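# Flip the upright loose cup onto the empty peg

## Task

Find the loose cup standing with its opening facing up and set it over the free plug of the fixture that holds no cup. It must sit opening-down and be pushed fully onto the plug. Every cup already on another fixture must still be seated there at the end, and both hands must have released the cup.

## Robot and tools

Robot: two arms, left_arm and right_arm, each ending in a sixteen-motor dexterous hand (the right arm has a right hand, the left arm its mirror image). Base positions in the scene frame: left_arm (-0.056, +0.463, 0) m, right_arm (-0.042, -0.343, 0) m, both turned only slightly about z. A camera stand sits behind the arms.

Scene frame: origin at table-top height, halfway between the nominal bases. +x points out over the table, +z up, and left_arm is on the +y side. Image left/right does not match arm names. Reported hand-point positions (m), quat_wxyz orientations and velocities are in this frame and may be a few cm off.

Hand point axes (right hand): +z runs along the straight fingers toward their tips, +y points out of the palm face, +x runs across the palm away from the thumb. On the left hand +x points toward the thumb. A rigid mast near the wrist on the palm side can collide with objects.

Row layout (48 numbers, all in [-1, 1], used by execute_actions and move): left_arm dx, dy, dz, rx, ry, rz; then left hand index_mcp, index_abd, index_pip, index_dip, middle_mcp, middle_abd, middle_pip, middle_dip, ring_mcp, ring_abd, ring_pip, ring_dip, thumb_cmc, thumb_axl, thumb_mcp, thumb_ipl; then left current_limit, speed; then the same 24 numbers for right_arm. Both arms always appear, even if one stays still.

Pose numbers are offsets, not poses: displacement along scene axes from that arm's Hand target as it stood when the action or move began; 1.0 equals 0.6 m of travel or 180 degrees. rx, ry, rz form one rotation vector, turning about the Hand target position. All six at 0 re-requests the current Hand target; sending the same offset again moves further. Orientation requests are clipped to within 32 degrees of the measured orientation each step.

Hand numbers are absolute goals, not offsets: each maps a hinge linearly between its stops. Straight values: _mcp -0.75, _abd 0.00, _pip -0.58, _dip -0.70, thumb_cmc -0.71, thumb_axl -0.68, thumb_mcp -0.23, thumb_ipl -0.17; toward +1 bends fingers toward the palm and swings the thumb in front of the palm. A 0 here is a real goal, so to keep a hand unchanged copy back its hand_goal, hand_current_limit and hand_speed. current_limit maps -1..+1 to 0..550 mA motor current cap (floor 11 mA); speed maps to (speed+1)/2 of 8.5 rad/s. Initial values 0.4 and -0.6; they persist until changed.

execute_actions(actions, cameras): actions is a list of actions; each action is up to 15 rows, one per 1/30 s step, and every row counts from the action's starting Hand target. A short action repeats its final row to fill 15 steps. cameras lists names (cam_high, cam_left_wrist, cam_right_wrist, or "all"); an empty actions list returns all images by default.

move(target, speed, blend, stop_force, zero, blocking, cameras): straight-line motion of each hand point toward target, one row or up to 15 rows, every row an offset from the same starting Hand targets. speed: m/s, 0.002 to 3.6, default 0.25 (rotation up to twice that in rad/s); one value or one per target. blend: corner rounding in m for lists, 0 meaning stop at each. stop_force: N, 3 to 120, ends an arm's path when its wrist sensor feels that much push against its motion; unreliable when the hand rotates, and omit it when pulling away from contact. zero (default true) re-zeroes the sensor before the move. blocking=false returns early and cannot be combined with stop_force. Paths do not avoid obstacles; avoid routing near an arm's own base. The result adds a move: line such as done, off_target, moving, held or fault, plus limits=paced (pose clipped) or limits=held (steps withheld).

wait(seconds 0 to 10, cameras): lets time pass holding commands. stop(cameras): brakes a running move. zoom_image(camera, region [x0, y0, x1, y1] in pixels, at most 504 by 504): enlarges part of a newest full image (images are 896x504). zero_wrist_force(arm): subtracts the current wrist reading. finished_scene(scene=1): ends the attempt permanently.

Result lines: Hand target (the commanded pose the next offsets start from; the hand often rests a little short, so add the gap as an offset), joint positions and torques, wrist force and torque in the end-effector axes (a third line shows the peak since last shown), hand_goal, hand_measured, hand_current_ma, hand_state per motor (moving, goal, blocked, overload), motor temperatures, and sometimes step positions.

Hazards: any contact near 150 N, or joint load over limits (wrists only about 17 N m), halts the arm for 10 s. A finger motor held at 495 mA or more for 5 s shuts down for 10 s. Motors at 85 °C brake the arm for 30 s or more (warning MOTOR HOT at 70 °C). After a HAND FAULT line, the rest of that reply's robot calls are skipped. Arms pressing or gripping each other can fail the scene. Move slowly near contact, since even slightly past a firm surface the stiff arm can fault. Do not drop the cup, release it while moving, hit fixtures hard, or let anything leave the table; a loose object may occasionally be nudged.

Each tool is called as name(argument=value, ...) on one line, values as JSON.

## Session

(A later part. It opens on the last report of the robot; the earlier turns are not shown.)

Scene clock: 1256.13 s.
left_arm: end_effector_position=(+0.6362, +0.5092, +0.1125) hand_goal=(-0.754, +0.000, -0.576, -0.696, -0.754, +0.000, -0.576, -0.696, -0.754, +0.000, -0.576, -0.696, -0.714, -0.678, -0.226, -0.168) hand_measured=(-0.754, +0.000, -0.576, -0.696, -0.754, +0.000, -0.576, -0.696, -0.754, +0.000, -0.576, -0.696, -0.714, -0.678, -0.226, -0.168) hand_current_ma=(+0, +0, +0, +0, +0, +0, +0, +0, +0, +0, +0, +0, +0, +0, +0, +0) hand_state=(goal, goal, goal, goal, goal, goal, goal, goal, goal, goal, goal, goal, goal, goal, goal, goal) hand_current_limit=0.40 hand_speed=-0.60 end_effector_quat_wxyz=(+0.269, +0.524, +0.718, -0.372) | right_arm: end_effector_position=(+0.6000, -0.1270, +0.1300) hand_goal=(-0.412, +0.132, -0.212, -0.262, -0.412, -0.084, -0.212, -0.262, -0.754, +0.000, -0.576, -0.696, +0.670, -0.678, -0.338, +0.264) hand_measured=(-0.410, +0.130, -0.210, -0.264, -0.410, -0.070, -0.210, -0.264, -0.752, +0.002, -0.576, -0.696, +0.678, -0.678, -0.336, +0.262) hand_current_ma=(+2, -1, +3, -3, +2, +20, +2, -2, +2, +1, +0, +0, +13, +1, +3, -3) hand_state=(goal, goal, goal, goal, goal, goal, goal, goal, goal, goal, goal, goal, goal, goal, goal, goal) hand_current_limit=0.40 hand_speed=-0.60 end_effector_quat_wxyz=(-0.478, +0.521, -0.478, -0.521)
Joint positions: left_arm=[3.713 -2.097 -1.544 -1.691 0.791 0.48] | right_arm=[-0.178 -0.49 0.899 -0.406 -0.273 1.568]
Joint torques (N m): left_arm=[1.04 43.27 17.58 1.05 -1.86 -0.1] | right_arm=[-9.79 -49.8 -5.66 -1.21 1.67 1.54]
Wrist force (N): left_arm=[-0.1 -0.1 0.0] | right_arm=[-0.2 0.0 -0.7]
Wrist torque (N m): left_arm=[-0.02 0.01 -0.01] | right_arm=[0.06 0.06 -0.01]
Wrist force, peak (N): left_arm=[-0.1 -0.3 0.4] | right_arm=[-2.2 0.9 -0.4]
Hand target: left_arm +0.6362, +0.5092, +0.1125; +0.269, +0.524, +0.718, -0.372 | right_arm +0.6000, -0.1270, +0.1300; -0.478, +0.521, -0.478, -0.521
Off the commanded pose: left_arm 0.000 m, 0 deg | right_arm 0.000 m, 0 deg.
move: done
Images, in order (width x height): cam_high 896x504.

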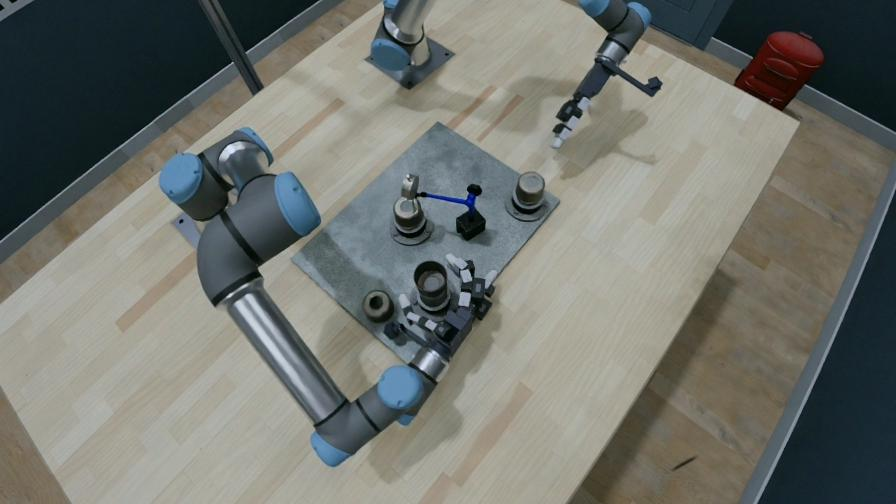

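move(target=[0,0,0,0,0,0,-0.754,0,-0.576,-0.696,-0.754,0,-0.576,-0.696,-0.754,0,-0.576,-0.696,-0.714,-0.678,-0.226,-0.168,0.4,-0.6,0,0,0,0,0,0,-0.397,0.133,-0.080,-0.174,-0.397,-0.083,-0.080,-0.174,-0.754,0,-0.576,-0.696,0.671,-0.678,-0.337,0.589,0.4,-0.8], cameras=["cam_high"])

zoom_image(camera="cam_high", region=[390, 230, 490, 330])

move(target=[0,0,0,0,0,0,-0.754,0,-0.576,-0.696,-0.754,0,-0.576,-0.696,-0.754,0,-0.576,-0.696,-0.714,-0.678,-0.226,-0.168,0.4,-0.6,0,0,0,0,0,0,-0.288,0.133,0.066,-0.087,-0.288,-0.083,0.066,-0.087,-0.754,0,-0.576,-0.696,0.671,-0.678,-0.202,0.827,0.4,-0.93], cameras=["cam_high"])

zoom_image(camera="cam_high", region=[390, 230, 490, 330])

Scene clock: 1298.50 s.
left_arm: end_effector_position=(+0.6362, +0.5092, +0.1125) hand_goal=(-0.754, +0.000, -0.576, -0.696, -0.754, +0.000, -0.576, -0.696, -0.754, +0.000, -0.576, -0.696, -0.714, -0.678, -0.226, -0.168) hand_measured=(-0.754, +0.000, -0.576, -0.696, -0.754, +0.000, -0.576, -0.696, -0.754, +0.000, -0.576, -0.696, -0.714, -0.678, -0.226, -0.168) hand_current_ma=(+0, +0, +0, +0, +0, +0, +0, +0, +0, +0, +0, +0, +0, +0, +0, +0) hand_state=(goal, goal, goal, goal, goal, goal, goal, goal, goal, goal, goal, goal, goal, goal, goal, goal) hand_current_limit=0.40 hand_speed=-0.60 end_effector_quat_wxyz=(+0.269, +0.524, +0.718, -0.372) | right_arm: end_effector_position=(+0.6000, -0.1270, +0.1299) hand_goal=(-0.398, +0.132, -0.080, -0.174, -0.398, -0.084, -0.080, -0.174, -0.754, +0.000, -0.576, -0.696, +0.670, -0.678, -0.338, +0.588) hand_measured=(-0.400, +0.132, -0.084, -0.176, -0.400, -0.070, -0.082, -0.176, -0.752, +0.002, -0.576, -0.696, +0.678, -0.678, -0.336, +0.586) hand_current_ma=(-2, +1, -4, -3, -2, +19, -2, -2, +2, +1, +0, +0, +13, +1, +3, -3) hand_state=(goal, goal, goal, goal, goal, goal, goal, goal, goal, goal, goal, goal, goal, goal, goal, goal) hand_current_limit=0.40 hand_speed=-0.80 end_effector_quat_wxyz=(-0.478, +0.521, -0.478, -0.521)
Joint positions: left_arm=[3.713 -2.097 -1.544 -1.691 0.791 0.48] | right_arm=[-0.178 -0.49 0.899 -0.406 -0.273 1.568]
Joint torques (N m): left_arm=[0.27 43.15 18.18 1.05 -1.92 -0.21] | right_arm=[-10.16 -53.57 -5.74 -1.45 1.74 1.69]
Wrist force (N): left_arm=[0.0 0.0 -0.1] | right_arm=[0.0 -0.2 -0.7]
Wrist torque (N m): left_arm=[0.00 0.00 0.00] | right_arm=[0.03 0.04 0.00]
Wrist force, peak (N): left_arm=[-0.5 0.0 0.0] | right_arm=[-0.6 -0.2 -0.9]
Hand target: left_arm +0.6362, +0.5092, +0.1125; +0.269, +0.524, +0.718, -0.372 | right_arm +0.6000, -0.1270, +0.1300; -0.478, +0.521, -0.478, -0.521
Off the commanded pose: left_arm 0.000 m, 0 deg | right_arm 0.000 m, 0 deg.
move: done
Images, in order (width x height): cam_high 896x504.

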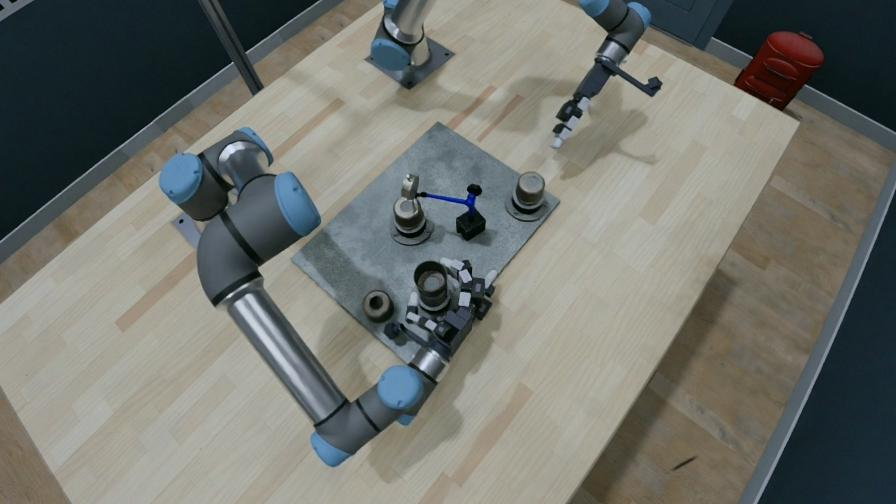

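Scaled by 5.040 from the camera's 896x504 image, which has a finer 1280x720 frame.

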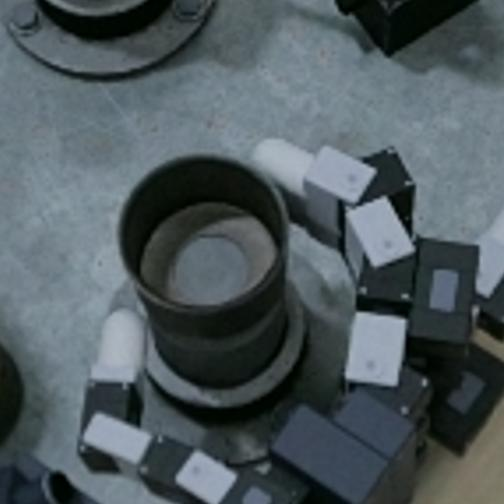

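Scene clock: 1300.07 s.
left_arm: end_effector_position=(+0.6362, +0.5092, +0.1125) hand_goal=(-0.754, +0.000, -0.576, -0.696, -0.754, +0.000, -0.576, -0.696, -0.754, +0.000, -0.576, -0.696, -0.714, -0.678, -0.226, -0.168) hand_measured=(-0.754, +0.000, -0.576, -0.696, -0.754, +0.000, -0.576, -0.696, -0.754, +0.000, -0.576, -0.696, -0.714, -0.678, -0.226, -0.168) hand_current_ma=(+0, +0, +0, +0, +0, +0, +0, +0, +0, +0, +0, +0, +0, +0, +0, +0) hand_state=(goal, goal, goal, goal, goal, goal, goal, goal, goal, goal, goal, goal, goal, goal, goal, goal) hand_current_limit=0.40 hand_speed=-0.60 end_effector_quat_wxyz=(+0.269, +0.524, +0.718, -0.372) | right_arm: end_effector_position=(+0.6000, -0.1270, +0.1300) hand_goal=(-0.288, +0.132, +0.066, -0.088, -0.288, -0.084, +0.066, -0.088, -0.754, +0.000, -0.576, -0.696, +0.670, -0.678, -0.202, +0.826) hand_measured=(-0.382, +0.118, -0.056, -0.126, -0.370, -0.056, -0.030, -0.118, -0.752, +0.002, -0.576, -0.696, +0.686, -0.674, -0.344, +0.804) hand_current_ma=(-331, -19, -385, -96, -278, +49, -312, -70, +2, +1, +0, +0, +32, +5, -385, -68) hand_state=(blocked, goal, blocked, blocked, blocked, blocked, blocked, blocked, goal, goal, goal, goal, goal, goal, blocked, blocked) hand_current_limit=0.40 hand_speed=-0.93 end_effector_quat_wxyz=(-0.478, +0.521, -0.478, -0.521)
Joint positions: left_arm=[3.713 -2.097 -1.544 -1.691 0.791 0.48] | right_arm=[-0.178 -0.49 0.899 -0.406 -0.273 1.568]
Joint torques (N m): left_arm=[-0.12 43.92 17.93 0.97 -1.88 -0.14] | right_arm=[-10.06 -61.03 -6.98 -1.18 1.76 1.66]
Wrist force (N): left_arm=[-0.3 0.0 0.1] | right_arm=[0.6 0.6 -0.8]
Wrist torque (N m): left_arm=[-0.01 0.03 -0.03] | right_arm=[0.07 0.08 -0.03]
Wrist force, peak (N): left_arm=[-0.4 0.0 0.3] | right_arm=[0.6 0.7 -1.3]
Hand target: left_arm +0.6362, +0.5092, +0.1125; +0.269, +0.524, +0.718, -0.372 | right_arm +0.6000, -0.1270, +0.1300; -0.478, +0.521, -0.478, -0.521
Off the commanded pose: left_arm 0.000 m, 0 deg | right_arm 0.000 m, 0 deg.
move: done
Images, in order (width x height): cam_high 896x504.

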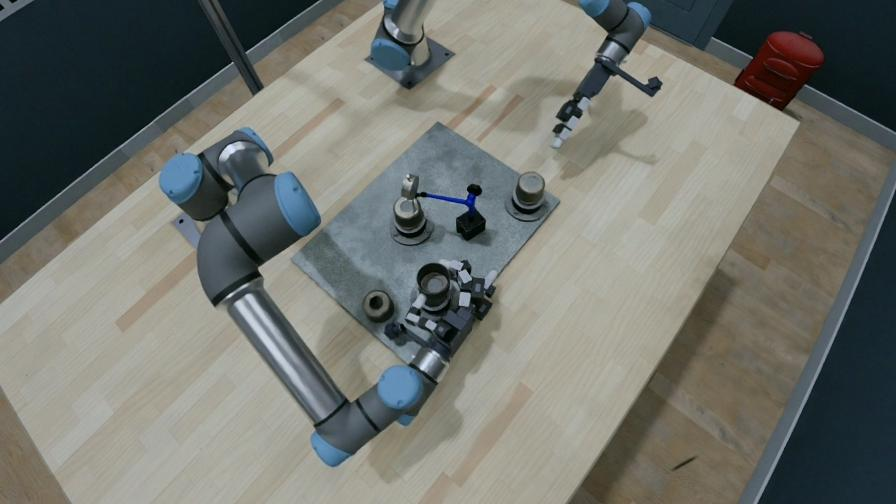

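Scaled by 5.040 from the camera's 896x504 image, which has a finer 1280x720 frame.

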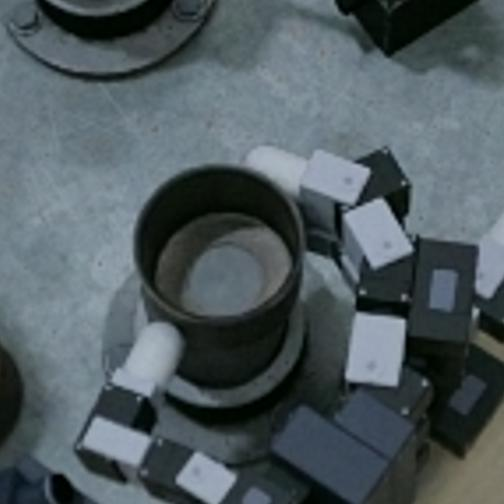

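move(target=[[0,0,0,0,0,0,-0.754,0,-0.576,-0.696,-0.754,0,-0.576,-0.696,-0.754,0,-0.576,-0.696,-0.714,-0.678,-0.226,-0.168,0.4,-0.6,0,0,0.03,0,0,0,-0.288,0.133,0.066,-0.087,-0.288,-0.083,0.066,-0.087,-0.754,0,-0.576,-0.696,0.671,-0.678,-0.202,0.827,0.4,-0.93],[0,0,0,0,0,0,-0.754,0,-0.576,-0.696,-0.754,0,-0.576,-0.696,-0.754,0,-0.576,-0.696,-0.714,-0.678,-0.226,-0.168,0.4,-0.6,0,0,0.3333,0,0,0,-0.288,0.133,0.066,-0.087,-0.288,-0.083,0.066,-0.087,-0.754,0,-0.576,-0.696,0.671,-0.678,-0.202,0.827,0.4,-0.93]], speed=[0.04,0.2], blend=[0.01,0], cameras=["cam_high"])

zoom_image(camera="cam_high", region=[380, 190, 520, 330])

Scene clock: 1354.90 s.
left_arm: end_effector_position=(+0.6362, +0.5092, +0.1125) hand_goal=(-0.754, +0.000, -0.576, -0.696, -0.754, +0.000, -0.576, -0.696, -0.754, +0.000, -0.576, -0.696, -0.714, -0.678, -0.226, -0.168) hand_measured=(-0.754, +0.000, -0.576, -0.696, -0.754, +0.000, -0.576, -0.696, -0.754, +0.000, -0.576, -0.696, -0.714, -0.678, -0.226, -0.168) hand_current_ma=(+0, +0, +0, +0, +0, +0, +0, +0, +0, +0, +0, +0, +0, +0, +0, +0) hand_state=(goal, goal, goal, goal, goal, goal, goal, goal, goal, goal, goal, goal, goal, goal, goal, goal) hand_current_limit=0.40 hand_speed=-0.60 end_effector_quat_wxyz=(+0.269, +0.524, +0.718, -0.372) | right_arm: end_effector_position=(+0.6000, -0.1270, +0.3299) hand_goal=(-0.288, +0.132, +0.066, -0.088, -0.288, -0.084, +0.066, -0.088, -0.754, +0.000, -0.576, -0.696, +0.670, -0.678, -0.202, +0.826) hand_measured=(-0.382, +0.118, -0.056, -0.126, -0.370, -0.050, -0.030, -0.118, -0.752, +0.002, -0.576, -0.696, +0.702, -0.668, -0.344, +0.812) hand_current_ma=(-331, -19, -385, -96, -278, +65, -312, -70, +2, +2, +0, +0, +73, +23, -385, -36) hand_state=(blocked, goal, blocked, blocked, blocked, blocked, blocked, blocked, goal, goal, goal, goal, blocked, goal, blocked, goal) hand_current_limit=0.40 hand_speed=-0.93 end_effector_quat_wxyz=(-0.478, +0.521, -0.478, -0.521)
Joint positions: left_arm=[3.713 -2.097 -1.544 -1.691 0.791 0.48] | right_arm=[-0.178 -0.633 0.652 -0.016 -0.273 1.569]
Joint torques (N m): left_arm=[-0.39 43.27 18.07 0.92 -2.06 -0.12] | right_arm=[5.93 -48.12 -35.02 3.45 -1.53 -1.14]
Wrist force (N): left_arm=[-0.1 -0.1 0.0] | right_arm=[1.9 -0.3 -0.5]
Wrist torque (N m): left_arm=[-0.01 0.01 -0.01] | right_arm=[0.00 0.05 0.05]
Wrist force, peak (N): left_arm=[-0.4 -0.4 0.1] | right_arm=[3.1 0.0 -0.7]
Hand target: left_arm +0.6362, +0.5092, +0.1125; +0.269, +0.524, +0.718, -0.372 | right_arm +0.6000, -0.1270, +0.3299; -0.478, +0.521, -0.478, -0.521
Off the commanded pose: left_arm 0.000 m, 0 deg | right_arm 0.000 m, 0 deg.
move: done; blend cut to 0.009 m at target 1
Images, in order (width x height): cam_high 896x504.

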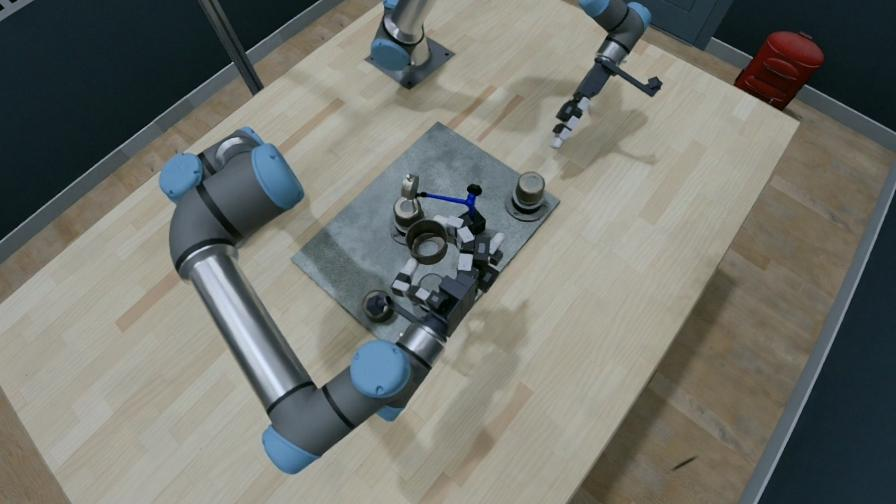

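Scaled by 3.600 from the camera's 896x504 image, which has a finer 1280x720 frame.

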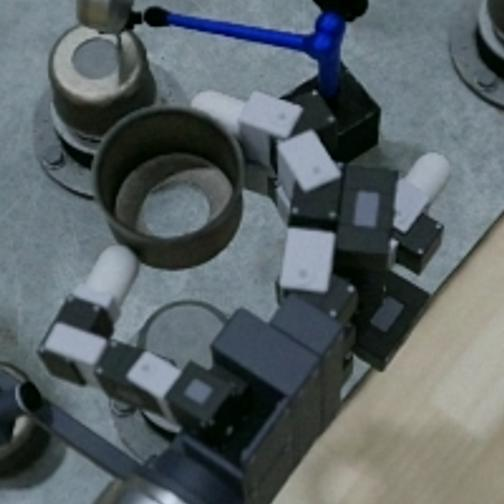

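move(target=[[0,0,0,0,0,0,-0.754,0,-0.576,-0.696,-0.754,0,-0.576,-0.696,-0.754,0,-0.576,-0.696,-0.714,-0.678,-0.226,-0.168,0.4,-0.6,0,0,0,0.04358,-0.4981,0,-0.288,0.133,0.066,-0.087,-0.288,-0.083,0.066,-0.087,-0.754,0,-0.576,-0.696,0.671,-0.678,-0.202,0.827,0.4,-0.93],[0,0,0,0,0,0,-0.754,0,-0.576,-0.696,-0.754,0,-0.576,-0.696,-0.754,0,-0.576,-0.696,-0.714,-0.678,-0.226,-0.168,0.4,-0.6,0,0,0,0.08716,-0.99619,0,-0.288,0.133,0.066,-0.087,-0.288,-0.083,0.066,-0.087,-0.754,0,-0.576,-0.696,0.671,-0.678,-0.202,0.827,0.4,-0.93],[0,0,0,0,0,0,-0.754,0,-0.576,-0.696,-0.754,0,-0.576,-0.696,-0.754,0,-0.576,-0.696,-0.714,-0.678,-0.226,-0.168,0.4,-0.6,-0.04,0.005,0,-0.21643,-0.9763,0,-0.288,0.133,0.066,-0.087,-0.288,-0.083,0.066,-0.087,-0.754,0,-0.576,-0.696,0.671,-0.678,-0.202,0.827,0.4,-0.93]], speed=[0.35,0.35,0.35], cameras=["cam_high","cam_right_wrist"])

zoom_image(camera="cam_high", region=[380, 190, 520, 330])

Scene clock: 1383.03 s.
left_arm: end_effector_position=(+0.6362, +0.5092, +0.1125) hand_goal=(-0.754, +0.000, -0.576, -0.696, -0.754, +0.000, -0.576, -0.696, -0.754, +0.000, -0.576, -0.696, -0.714, -0.678, -0.226, -0.168) hand_measured=(-0.754, +0.000, -0.576, -0.696, -0.754, +0.000, -0.576, -0.696, -0.754, +0.000, -0.576, -0.696, -0.714, -0.678, -0.226, -0.168) hand_current_ma=(+0, +0, +0, +0, +0, +0, +0, +0, +0, +0, +0, +0, +0, +0, +0, +0) hand_state=(goal, goal, goal, goal, goal, goal, goal, goal, goal, goal, goal, goal, goal, goal, goal, goal) hand_current_limit=0.40 hand_speed=-0.60 end_effector_quat_wxyz=(+0.269, +0.524, +0.718, -0.372) | right_arm: end_effector_position=(+0.5760, -0.1240, +0.3299) hand_goal=(-0.288, +0.132, +0.066, -0.088, -0.288, -0.084, +0.066, -0.088, -0.754, +0.000, -0.576, -0.696, +0.670, -0.678, -0.202, +0.826) hand_measured=(-0.384, +0.100, -0.056, -0.130, -0.356, -0.056, +0.008, -0.108, -0.754, -0.002, -0.576, -0.696, +0.650, -0.684, -0.344, +0.812) hand_current_ma=(-339, -63, -385, -107, -219, +53, -159, -39, +1, -1, +0, +0, -41, -9, -385, -40) hand_state=(blocked, blocked, blocked, blocked, blocked, blocked, blocked, goal, goal, goal, goal, goal, blocked, goal, blocked, goal) hand_current_limit=0.40 hand_speed=-0.93 end_effector_quat_wxyz=(-0.354, +0.612, +0.354, +0.612)
Joint positions: left_arm=[3.713 -2.097 -1.544 -1.691 0.791 0.48] | right_arm=[-0.159 -1.466 1.811 -0.342 0.353 -1.573]
Joint torques (N m): left_arm=[0.46 43.79 17.7 0.96 -2.12 -0.14] | right_arm=[5.22 -32.02 -8.89 -3.27 2.07 0.71]
Wrist force (N): left_arm=[-0.2 -0.1 0.2] | right_arm=[-0.3 -0.3 -1.5]
Wrist torque (N m): left_arm=[-0.04 0.02 -0.02] | right_arm=[0.14 -0.09 0.20]
Wrist force, peak (N): left_arm=[-0.5 -0.3 0.1] | right_arm=[1.7 2.7 -1.6]
Hand target: left_arm +0.6362, +0.5092, +0.1125; +0.269, +0.524, +0.718, -0.372 | right_arm +0.5760, -0.1240, +0.3299; -0.354, +0.612, +0.354, +0.612
Off the commanded pose: left_arm 0.000 m, 0 deg | right_arm 0.000 m, 0 deg.
move: done
camera_calibration:
cam_right_wrist: T_world_to_cam=[[0.569831, -0.273771, -0.774817, -0.0708788], [-0.800601, -0.397543, -0.448327, 0.505563], [-0.185284, 0.875791, -0.445714, 0.482089], [0, 0, 0, 1]] pos_world=[0.534466, -0.240631, 0.386613]
Images, in order (width x height): cam_high 896x504, cam_right_wrist 896x504.

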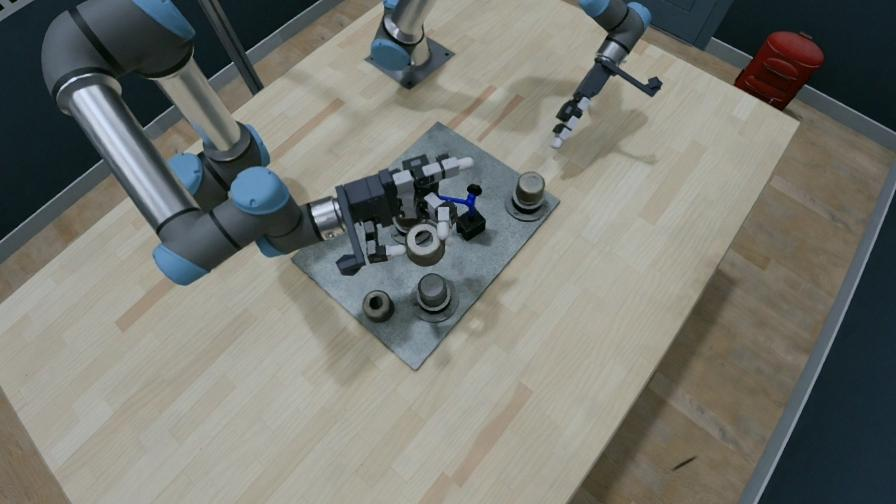

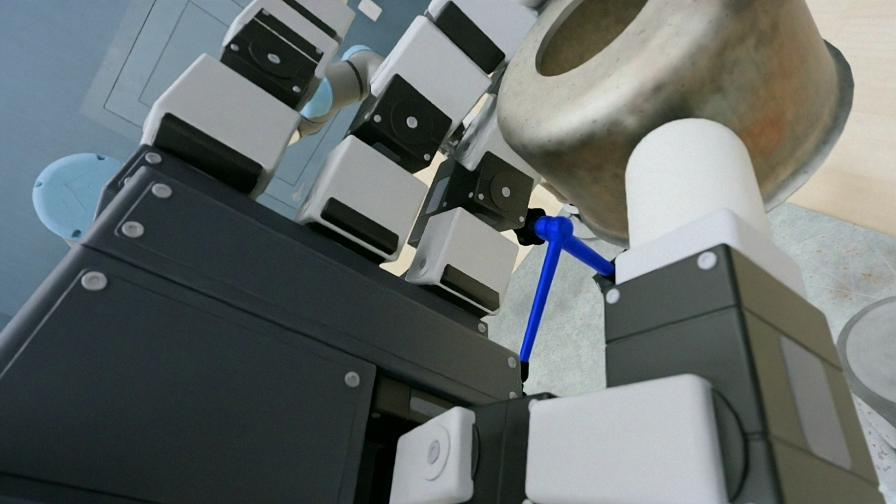

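Scaled by 3.600 from the camera's 896x504 image, which has a finer 1280x720 frame.

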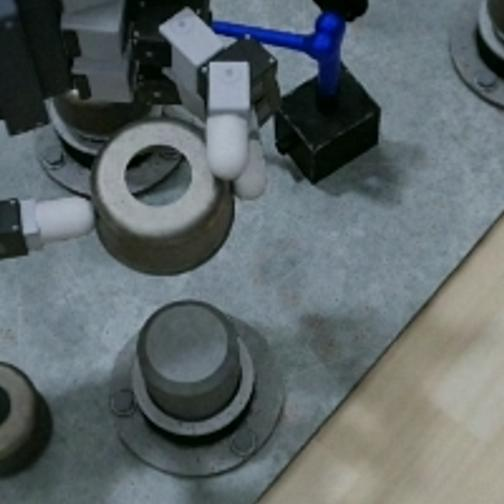

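move(target=[0,0,0,0,0,0,-0.754,0,-0.576,-0.696,-0.754,0,-0.576,-0.696,-0.754,0,-0.576,-0.696,-0.714,-0.678,-0.226,-0.168,0.4,-0.6,-0.0017,0.005,-0.3,0,0,0,-0.288,0.133,0.066,-0.087,-0.288,-0.083,0.066,-0.087,-0.754,0,-0.576,-0.696,0.671,-0.678,-0.202,0.827,0.4,-0.93], speed=0.2, cameras=["cam_high","cam_right_wrist"])

zoom_image(camera="cam_high", region=[390, 240, 480, 330])

zoom_image(camera="cam_right_wrist", region=[480, 0, 896, 300])

Scene clock: 1426.33 s.
left_arm: end_effector_position=(+0.6362, +0.5092, +0.1125) hand_goal=(-0.754, +0.000, -0.576, -0.696, -0.754, +0.000, -0.576, -0.696, -0.754, +0.000, -0.576, -0.696, -0.714, -0.678, -0.226, -0.168) hand_measured=(-0.754, +0.000, -0.576, -0.696, -0.754, +0.000, -0.576, -0.696, -0.754, +0.000, -0.576, -0.696, -0.714, -0.678, -0.226, -0.168) hand_current_ma=(+0, +0, +0, +0, +0, +0, +0, +0, +0, +0, +0, +0, +0, +0, +0, +0) hand_state=(goal, goal, goal, goal, goal, goal, goal, goal, goal, goal, goal, goal, goal, goal, goal, goal) hand_current_limit=0.40 hand_speed=-0.60 end_effector_quat_wxyz=(+0.269, +0.524, +0.718, -0.372) | right_arm: end_effector_position=(+0.5750, -0.1210, +0.1500) hand_goal=(-0.288, +0.132, +0.066, -0.088, -0.288, -0.084, +0.066, -0.088, -0.754, +0.000, -0.576, -0.696, +0.670, -0.678, -0.202, +0.826) hand_measured=(-0.384, +0.100, -0.056, -0.130, -0.356, -0.056, +0.008, -0.104, -0.754, -0.002, -0.576, -0.696, +0.654, -0.680, -0.344, +0.812) hand_current_ma=(-339, -63, -385, -107, -219, +51, -158, -29, +1, -2, +0, +0, -30, -4, -385, -40) hand_state=(blocked, blocked, blocked, blocked, blocked, blocked, blocked, goal, goal, goal, goal, goal, goal, goal, blocked, goal) hand_current_limit=0.40 hand_speed=-0.93 end_effector_quat_wxyz=(-0.354, +0.612, +0.354, +0.612)
Joint positions: left_arm=[3.713 -2.097 -1.544 -1.691 0.791 0.48] | right_arm=[-0.152 -1.217 2.043 -0.824 0.36 -1.573]
Joint torques (N m): left_arm=[0.35 43.45 17.98 0.85 -2.19 -0.16] | right_arm=[7.3 -23.42 -2.66 -4.01 2.04 0.82]
Wrist force (N): left_arm=[-0.2 0.1 0.1] | right_arm=[0.7 -0.2 -1.7]
Wrist torque (N m): left_arm=[0.00 0.03 -0.03] | right_arm=[0.11 -0.13 0.16]
Wrist force, peak (N): left_arm=[-0.5 0.0 0.1] | right_arm=[-1.9 -0.7 -1.5]
Hand target: left_arm +0.6362, +0.5092, +0.1125; +0.269, +0.524, +0.718, -0.372 | right_arm +0.5750, -0.1210, +0.1499; -0.354, +0.612, +0.354, +0.612
Off the commanded pose: left_arm 0.000 m, 0 deg | right_arm 0.000 m, 0 deg.
move: done
camera_calibration:
cam_right_wrist: T_world_to_cam=[[0.569781, -0.273776, -0.774852, -0.208922], [-0.800657, -0.397417, -0.448338, 0.425318], [-0.185195, 0.875846, -0.445642, 0.398999], [0, 0, 0, 1]] pos_world=[0.533466, -0.237631, 0.206613]
Images, in order (width x height): cam_high 896x504, cam_right_wrist 896x504.

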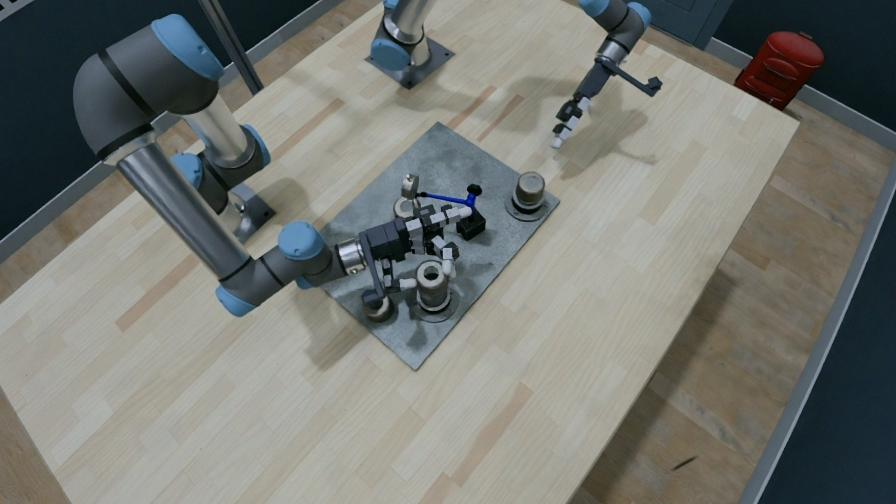

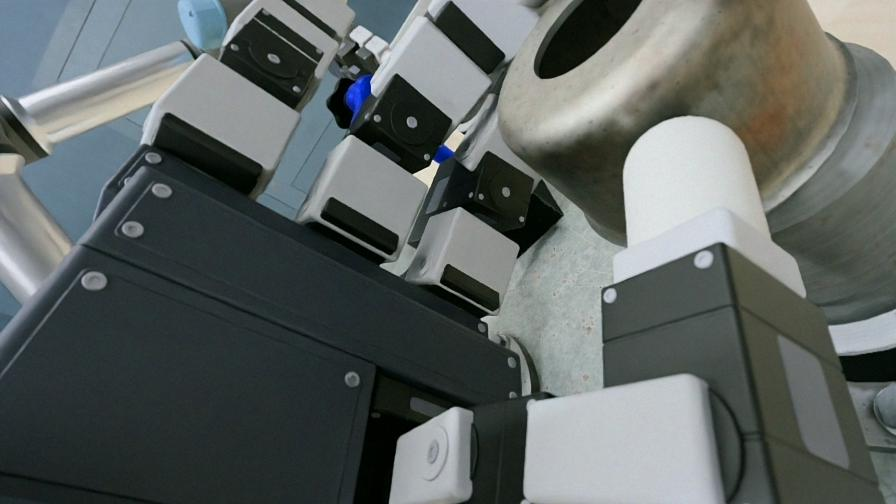

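Scaled by 5.600 from the camera's 896x504 image, which has a finer 1280x720 frame.

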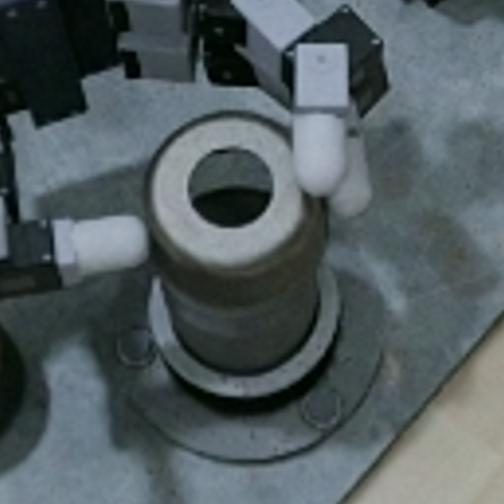

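Scaled by 1.212 from the camera's 896x504 image, which has a finer 1280x720 frame.

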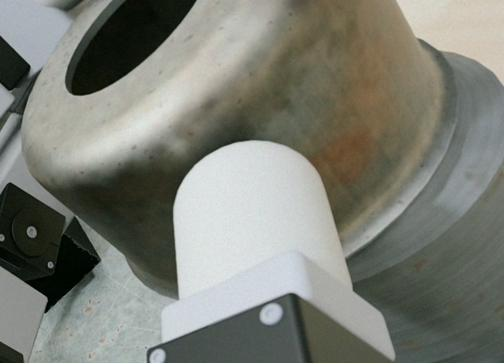

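zoom_image(camera="cam_high", region=[410, 255, 460, 305])

Scaled by 10.080 from the camera's 896x504 image, which has a finer 1280x720 frame.

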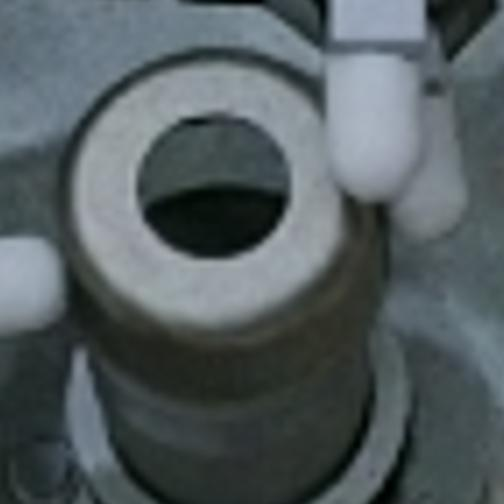

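move(target=[0,0,0,0,0,0,-0.754,0,-0.576,-0.696,-0.754,0,-0.576,-0.696,-0.754,0,-0.576,-0.696,-0.714,-0.678,-0.226,-0.168,0.4,-0.6,0.0063,-0.0077,0,0,0,0,-0.288,0.133,0.066,-0.087,-0.288,-0.083,0.066,-0.087,-0.754,0,-0.576,-0.696,0.671,-0.678,-0.202,0.827,0.4,-0.93], speed=0.05, cameras=["cam_high","cam_right_wrist"])

zoom_image(camera="cam_high", region=[410, 255, 460, 305])

zoom_image(camera="cam_right_wrist", region=[480, 0, 896, 380])

Scene clock: 1480.50 s.
left_arm: end_effector_position=(+0.6362, +0.5092, +0.1125) hand_goal=(-0.754, +0.000, -0.576, -0.696, -0.754, +0.000, -0.576, -0.696, -0.754, +0.000, -0.576, -0.696, -0.714, -0.678, -0.226, -0.168) hand_measured=(-0.754, +0.000, -0.576, -0.696, -0.754, +0.000, -0.576, -0.696, -0.754, +0.000, -0.576, -0.696, -0.714, -0.678, -0.226, -0.168) hand_current_ma=(+0, +0, +0, +0, +0, +0, +0, +0, +0, +0, +0, +0, +0, +0, +0, +0) hand_state=(goal, goal, goal, goal, goal, goal, goal, goal, goal, goal, goal, goal, goal, goal, goal, goal) hand_current_limit=0.40 hand_speed=-0.60 end_effector_quat_wxyz=(+0.269, +0.524, +0.718, -0.372) | right_arm: end_effector_position=(+0.5787, -0.1255, +0.1499) hand_goal=(-0.288, +0.132, +0.066, -0.088, -0.288, -0.084, +0.066, -0.088, -0.754, +0.000, -0.576, -0.696, +0.670, -0.678, -0.202, +0.826) hand_measured=(-0.384, +0.100, -0.056, -0.130, -0.356, -0.056, +0.008, -0.104, -0.754, -0.002, -0.576, -0.696, +0.650, -0.684, -0.344, +0.812) hand_current_ma=(-339, -63, -385, -107, -219, +51, -158, -28, +1, -2, +0, +0, -39, -10, -385, -40) hand_state=(blocked, blocked, blocked, blocked, blocked, blocked, blocked, goal, goal, goal, goal, goal, goal, goal, blocked, goal) hand_current_limit=0.40 hand_speed=-0.93 end_effector_quat_wxyz=(-0.354, +0.612, +0.354, +0.612)
Joint positions: left_arm=[3.713 -2.097 -1.544 -1.691 0.791 0.48] | right_arm=[-0.162 -1.211 2.034 -0.821 0.351 -1.572]
Joint torques (N m): left_arm=[-0.38 44.05 17.55 0.89 -2.17 -0.07] | right_arm=[-8.34 -23.69 -29.73 1.15 -1.49 0.15]
Wrist force (N): left_arm=[0.1 0.1 0.1] | right_arm=[-0.3 -0.6 -1.5]
Wrist torque (N m): left_arm=[0.00 -0.02 0.00] | right_arm=[0.10 -0.08 0.18]
Wrist force, peak (N): left_arm=[-0.5 -0.3 0.0] | right_arm=[0.9 0.1 -1.9]
Hand target: left_arm +0.6362, +0.5092, +0.1125; +0.269, +0.524, +0.718, -0.372 | right_arm +0.5787, -0.1256, +0.1499; -0.354, +0.612, +0.354, +0.612
Off the commanded pose: left_arm 0.000 m, 0 deg | right_arm 0.000 m, 0 deg.
move: done
camera_calibration:
cam_right_wrist: T_world_to_cam=[[0.569821, -0.273756, -0.77483, -0.212284], [-0.800629, -0.397431, -0.448377, 0.426481], [-0.185195, 0.875846, -0.445642, 0.403625], [0, 0, 0, 1]] pos_world=[0.537166, -0.242131, 0.206613]
Images, in order (width x height): cam_high 896x504, cam_right_wrist 896x504.

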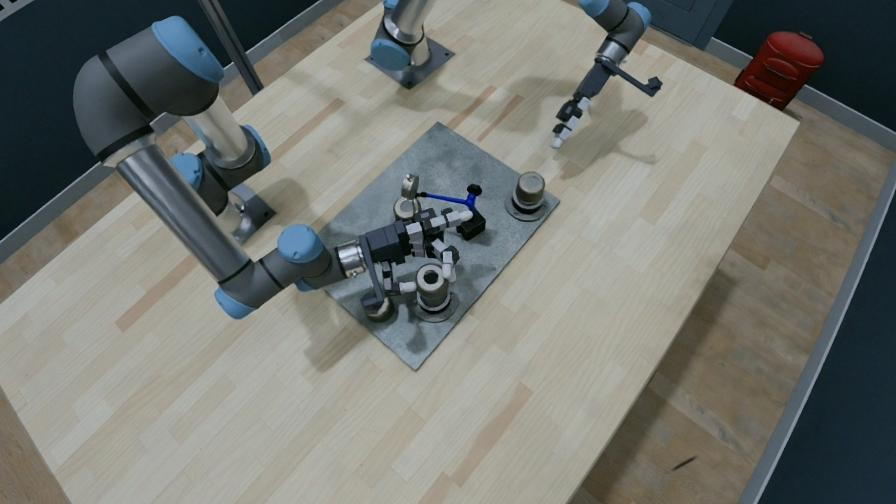

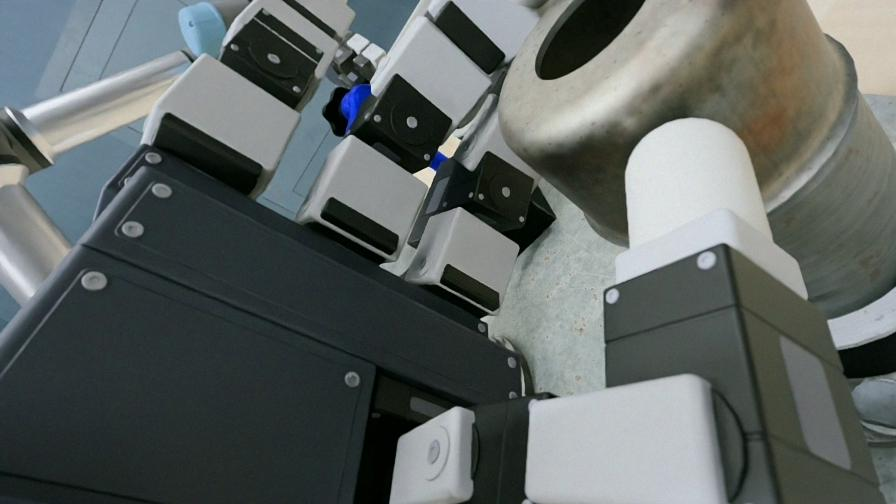

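Scaled by 10.080 from the camera's 896x504 image, which has a finer 1280x720 frame.

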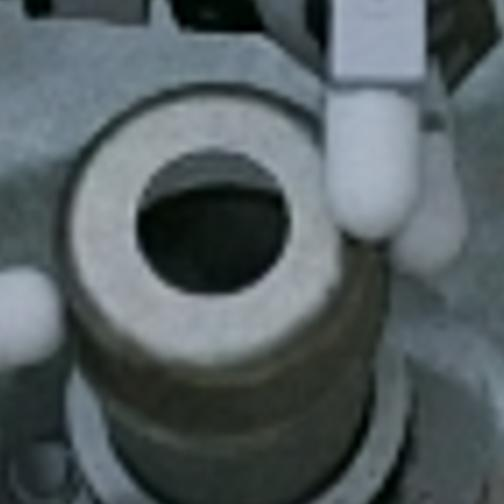

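Scaled by 1.212 from the camera's 896x504 image, which has a finer 1280x720 frame.

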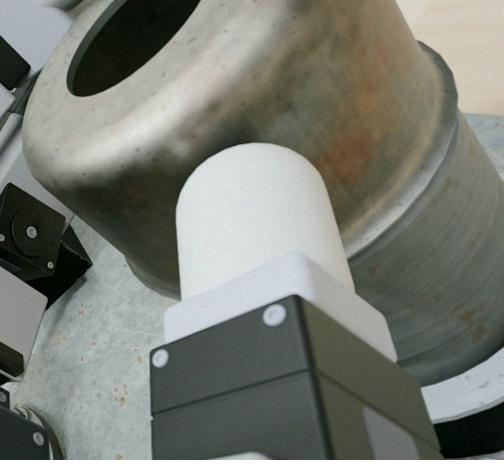

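move(target=[0,0,0,0,0,0,-0.754,0,-0.576,-0.696,-0.754,0,-0.576,-0.696,-0.754,0,-0.576,-0.696,-0.714,-0.678,-0.226,-0.168,0.4,-0.6,0,0,-0.15,0,0,0,-0.288,0.133,0.066,-0.087,-0.288,-0.083,0.066,-0.087,-0.754,0,-0.576,-0.696,0.671,-0.678,-0.202,0.827,0.4,-0.93], speed=0.015, stop_force=5, cameras=["cam_high","cam_right_wrist"])

zoom_image(camera="cam_high", region=[410, 265, 460, 315])

zoom_image(camera="cam_right_wrist", region=[480, 0, 896, 380])

Scene clock: 1499.57 s.
left_arm: end_effector_position=(+0.6362, +0.5092, +0.1125) hand_goal=(-0.754, +0.000, -0.576, -0.696, -0.754, +0.000, -0.576, -0.696, -0.754, +0.000, -0.576, -0.696, -0.714, -0.678, -0.226, -0.168) hand_measured=(-0.754, +0.000, -0.576, -0.696, -0.754, +0.000, -0.576, -0.696, -0.754, +0.000, -0.576, -0.696, -0.714, -0.678, -0.226, -0.168) hand_current_ma=(+0, +0, +0, +0, +0, +0, +0, +0, +0, +0, +0, +0, +0, +0, +0, +0) hand_state=(goal, goal, goal, goal, goal, goal, goal, goal, goal, goal, goal, goal, goal, goal, goal, goal) hand_current_limit=0.40 hand_speed=-0.60 end_effector_quat_wxyz=(+0.269, +0.524, +0.718, -0.372) | right_arm: end_effector_position=(+0.5787, -0.1256, +0.1348) hand_goal=(-0.288, +0.132, +0.066, -0.088, -0.288, -0.084, +0.066, -0.088, -0.754, +0.000, -0.576, -0.696, +0.670, -0.678, -0.202, +0.826) hand_measured=(-0.384, +0.102, -0.056, -0.130, -0.334, -0.052, +0.046, -0.092, -0.754, -0.002, -0.576, -0.696, +0.652, -0.684, -0.342, +0.816) hand_current_ma=(-339, -57, -385, -107, -127, +59, -41, -5, +1, -2, +0, +0, -35, -10, -385, -21) hand_state=(blocked, blocked, blocked, blocked, blocked, blocked, blocked, goal, goal, goal, goal, goal, goal, goal, blocked, goal) hand_current_limit=0.40 hand_speed=-0.93 end_effector_quat_wxyz=(-0.354, +0.612, +0.354, +0.612)
Joint positions: left_arm=[3.713 -2.097 -1.544 -1.691 0.791 0.48] | right_arm=[-0.162 -1.181 2.045 -0.861 0.351 -1.573]
Joint torques (N m): left_arm=[-0.34 43.89 17.23 0.98 -2.19 -0.28] | right_arm=[-10.08 -36.36 -29.79 1.08 -1.71 0.99]
Wrist force (N): left_arm=[0.0 0.0 0.2] | right_arm=[1.7 -0.7 -0.4]
Wrist torque (N m): left_arm=[-0.01 0.00 0.00] | right_arm=[0.16 -0.03 0.22]
Wrist force, peak (N): left_arm=[-0.5 -0.3 0.2] | right_arm=[6.1 -1.1 0.4]
Hand target: left_arm +0.6362, +0.5092, +0.1125; +0.269, +0.524, +0.718, -0.372 | right_arm +0.5787, -0.1256, +0.1348; -0.354, +0.612, +0.354, +0.612 (not the last commanded pose)
Off the commanded pose: left_arm 0.000 m, 0 deg | right_arm 0.075 m, 0 deg.
move: contact (right_arm)
camera_calibration:
cam_right_wrist: T_world_to_cam=[[0.569795, -0.273844, -0.774818, -0.224077], [-0.800649, -0.397457, -0.448318, 0.419744], [-0.185187, 0.875807, -0.445722, 0.397004], [0, 0, 0, 1]] pos_world=[0.537266, -0.242231, 0.191513]
Images, in order (width x height): cam_high 896x504, cam_right_wrist 896x504.

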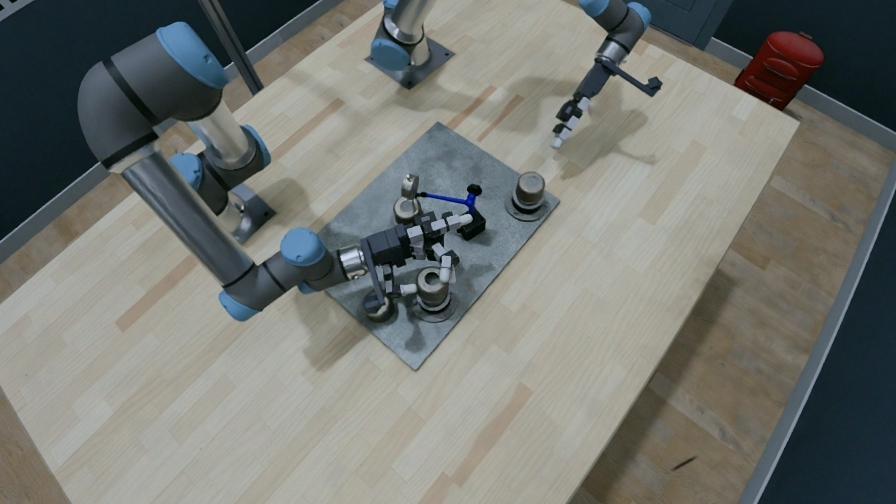

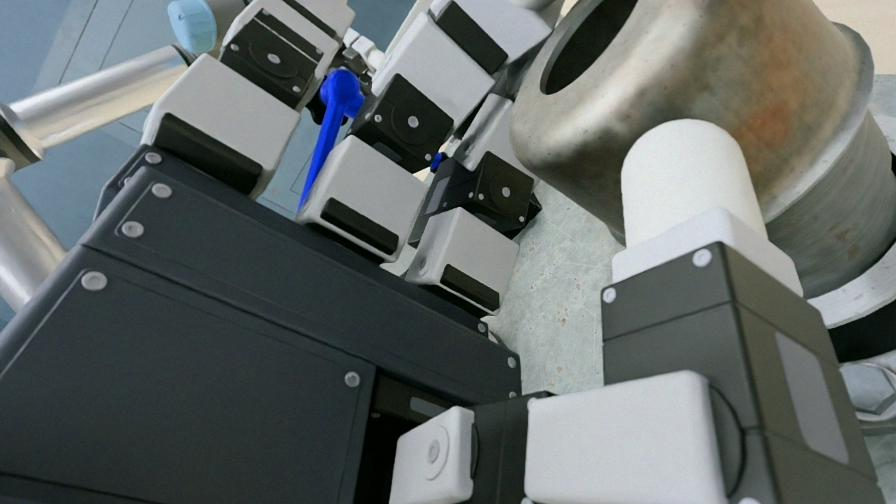

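Scaled by 10.080 from the camera's 896x504 image, which has a finer 1280x720 frame.

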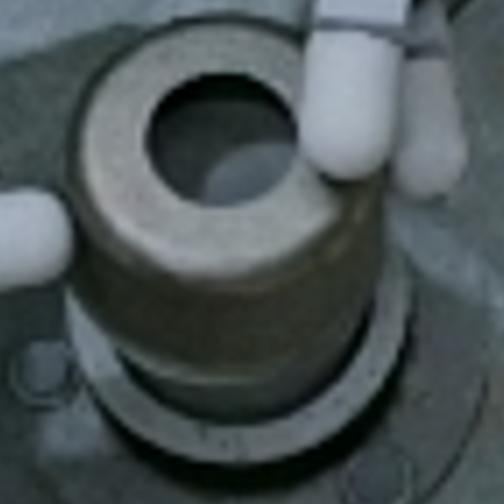

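Scaled by 1.212 from the camera's 896x504 image, which has a finer 1280x720 frame.

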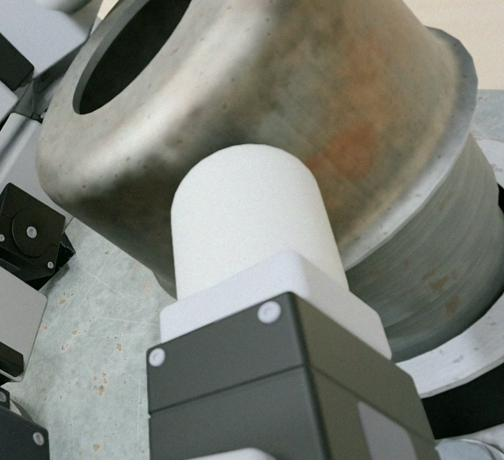

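move(target=[0,0,0,0,0,0,-0.754,0,-0.576,-0.696,-0.754,0,-0.576,-0.696,-0.754,0,-0.576,-0.696,-0.714,-0.678,-0.226,-0.168,0.4,-0.6,0,0,0.0167,0,0,0,-0.288,0.133,0.066,-0.087,-0.288,-0.083,0.066,-0.087,-0.754,0,-0.576,-0.696,0.671,-0.678,-0.202,0.827,0.4,-0.93], speed=0.05, cameras=["cam_high","cam_right_wrist"])

zoom_image(camera="cam_high", region=[415, 260, 451, 310])

zoom_image(camera="cam_right_wrist", region=[480, 0, 896, 380])

Scene clock: 1655.20 s.
left_arm: end_effector_position=(+0.6362, +0.5092, +0.1125) hand_goal=(-0.754, +0.000, -0.576, -0.696, -0.754, +0.000, -0.576, -0.696, -0.754, +0.000, -0.576, -0.696, -0.714, -0.678, -0.226, -0.168) hand_measured=(-0.754, +0.000, -0.576, -0.696, -0.754, +0.000, -0.576, -0.696, -0.754, +0.000, -0.576, -0.696, -0.714, -0.678, -0.226, -0.168) hand_current_ma=(+0, +0, +0, +0, +0, +0, +0, +0, +0, +0, +0, +0, +0, +0, +0, +0) hand_state=(goal, goal, goal, goal, goal, goal, goal, goal, goal, goal, goal, goal, goal, goal, goal, goal) hand_current_limit=0.40 hand_speed=-0.60 end_effector_quat_wxyz=(+0.269, +0.524, +0.718, -0.372) | right_arm: end_effector_position=(+0.5787, -0.1256, +0.1448) hand_goal=(-0.288, +0.132, +0.066, -0.088, -0.288, -0.084, +0.066, -0.088, -0.754, +0.000, -0.576, -0.696, +0.670, -0.678, -0.202, +0.826) hand_measured=(-0.384, +0.096, -0.056, -0.130, -0.290, -0.084, +0.064, -0.090, -0.754, -0.002, -0.576, -0.696, +0.636, -0.692, -0.342, +0.822) hand_current_ma=(-339, -72, -385, -107, -3, +0, -3, -3, +1, -2, +0, +0, -82, -32, -385, -9) hand_state=(blocked, blocked, blocked, blocked, goal, goal, goal, goal, goal, goal, goal, goal, blocked, goal, blocked, goal) hand_current_limit=0.40 hand_speed=-0.93 end_effector_quat_wxyz=(-0.354, +0.612, +0.354, +0.612)
Joint positions: left_arm=[3.713 -2.097 -1.544 -1.691 0.791 0.48] | right_arm=[-0.162 -1.201 2.038 -0.835 0.351 -1.573]
Joint torques (N m): left_arm=[0.01 44.11 17.34 0.92 -2.34 -0.13] | right_arm=[-9.1 -36.99 -30.82 1.02 -1.22 -2.1]
Wrist force (N): left_arm=[-0.1 0.0 -0.1] | right_arm=[-0.4 -0.6 -1.1]
Wrist torque (N m): left_arm=[0.01 0.00 -0.01] | right_arm=[0.11 -0.08 0.20]
Wrist force, peak (N): left_arm=[0.1 -0.5 -0.2] | right_arm=[-2.8 0.4 -0.5]
Hand target: left_arm +0.6362, +0.5092, +0.1125; +0.269, +0.524, +0.718, -0.372 | right_arm +0.5787, -0.1256, +0.1448; -0.354, +0.612, +0.354, +0.612
Off the commanded pose: left_arm 0.000 m, 0 deg | right_arm 0.000 m, 0 deg.
move: done
camera_calibration:
cam_right_wrist: T_world_to_cam=[[0.569759, -0.273787, -0.774865, -0.216286], [-0.800673, -0.39741, -0.448318, 0.424251], [-0.185196, 0.875846, -0.445641, 0.401459], [0, 0, 0, 1]] pos_world=[0.537266, -0.242231, 0.201513]
Images, in order (width x height): cam_high 896x504, cam_right_wrist 896x504.

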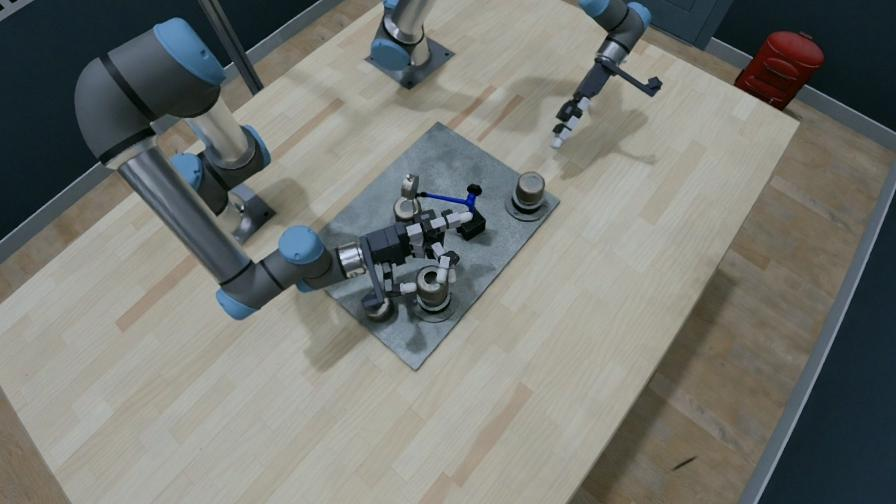

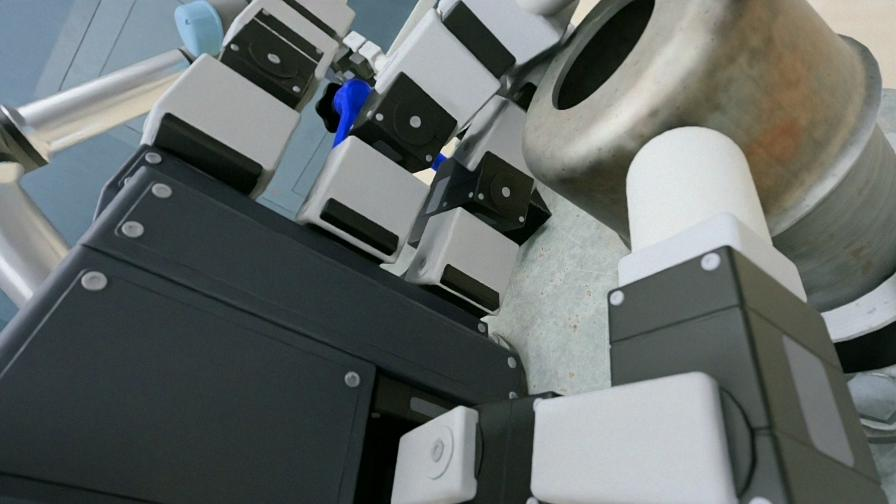

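Scaled by 10.080 from the camera's 896x504 image, which has a finer 1280x720 frame.

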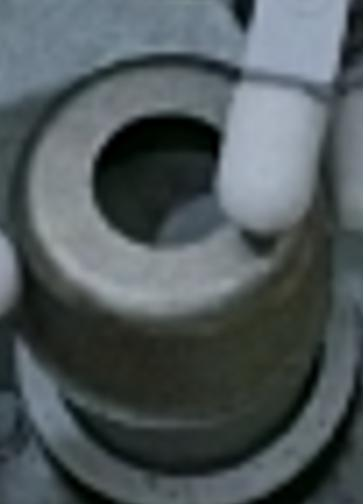

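Scaled by 1.212 from the camera's 896x504 image, which has a finer 1280x720 frame.

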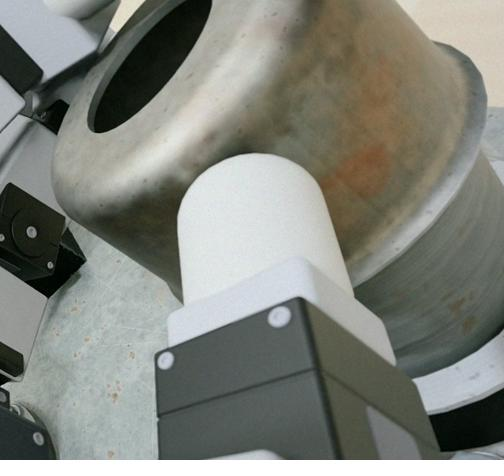

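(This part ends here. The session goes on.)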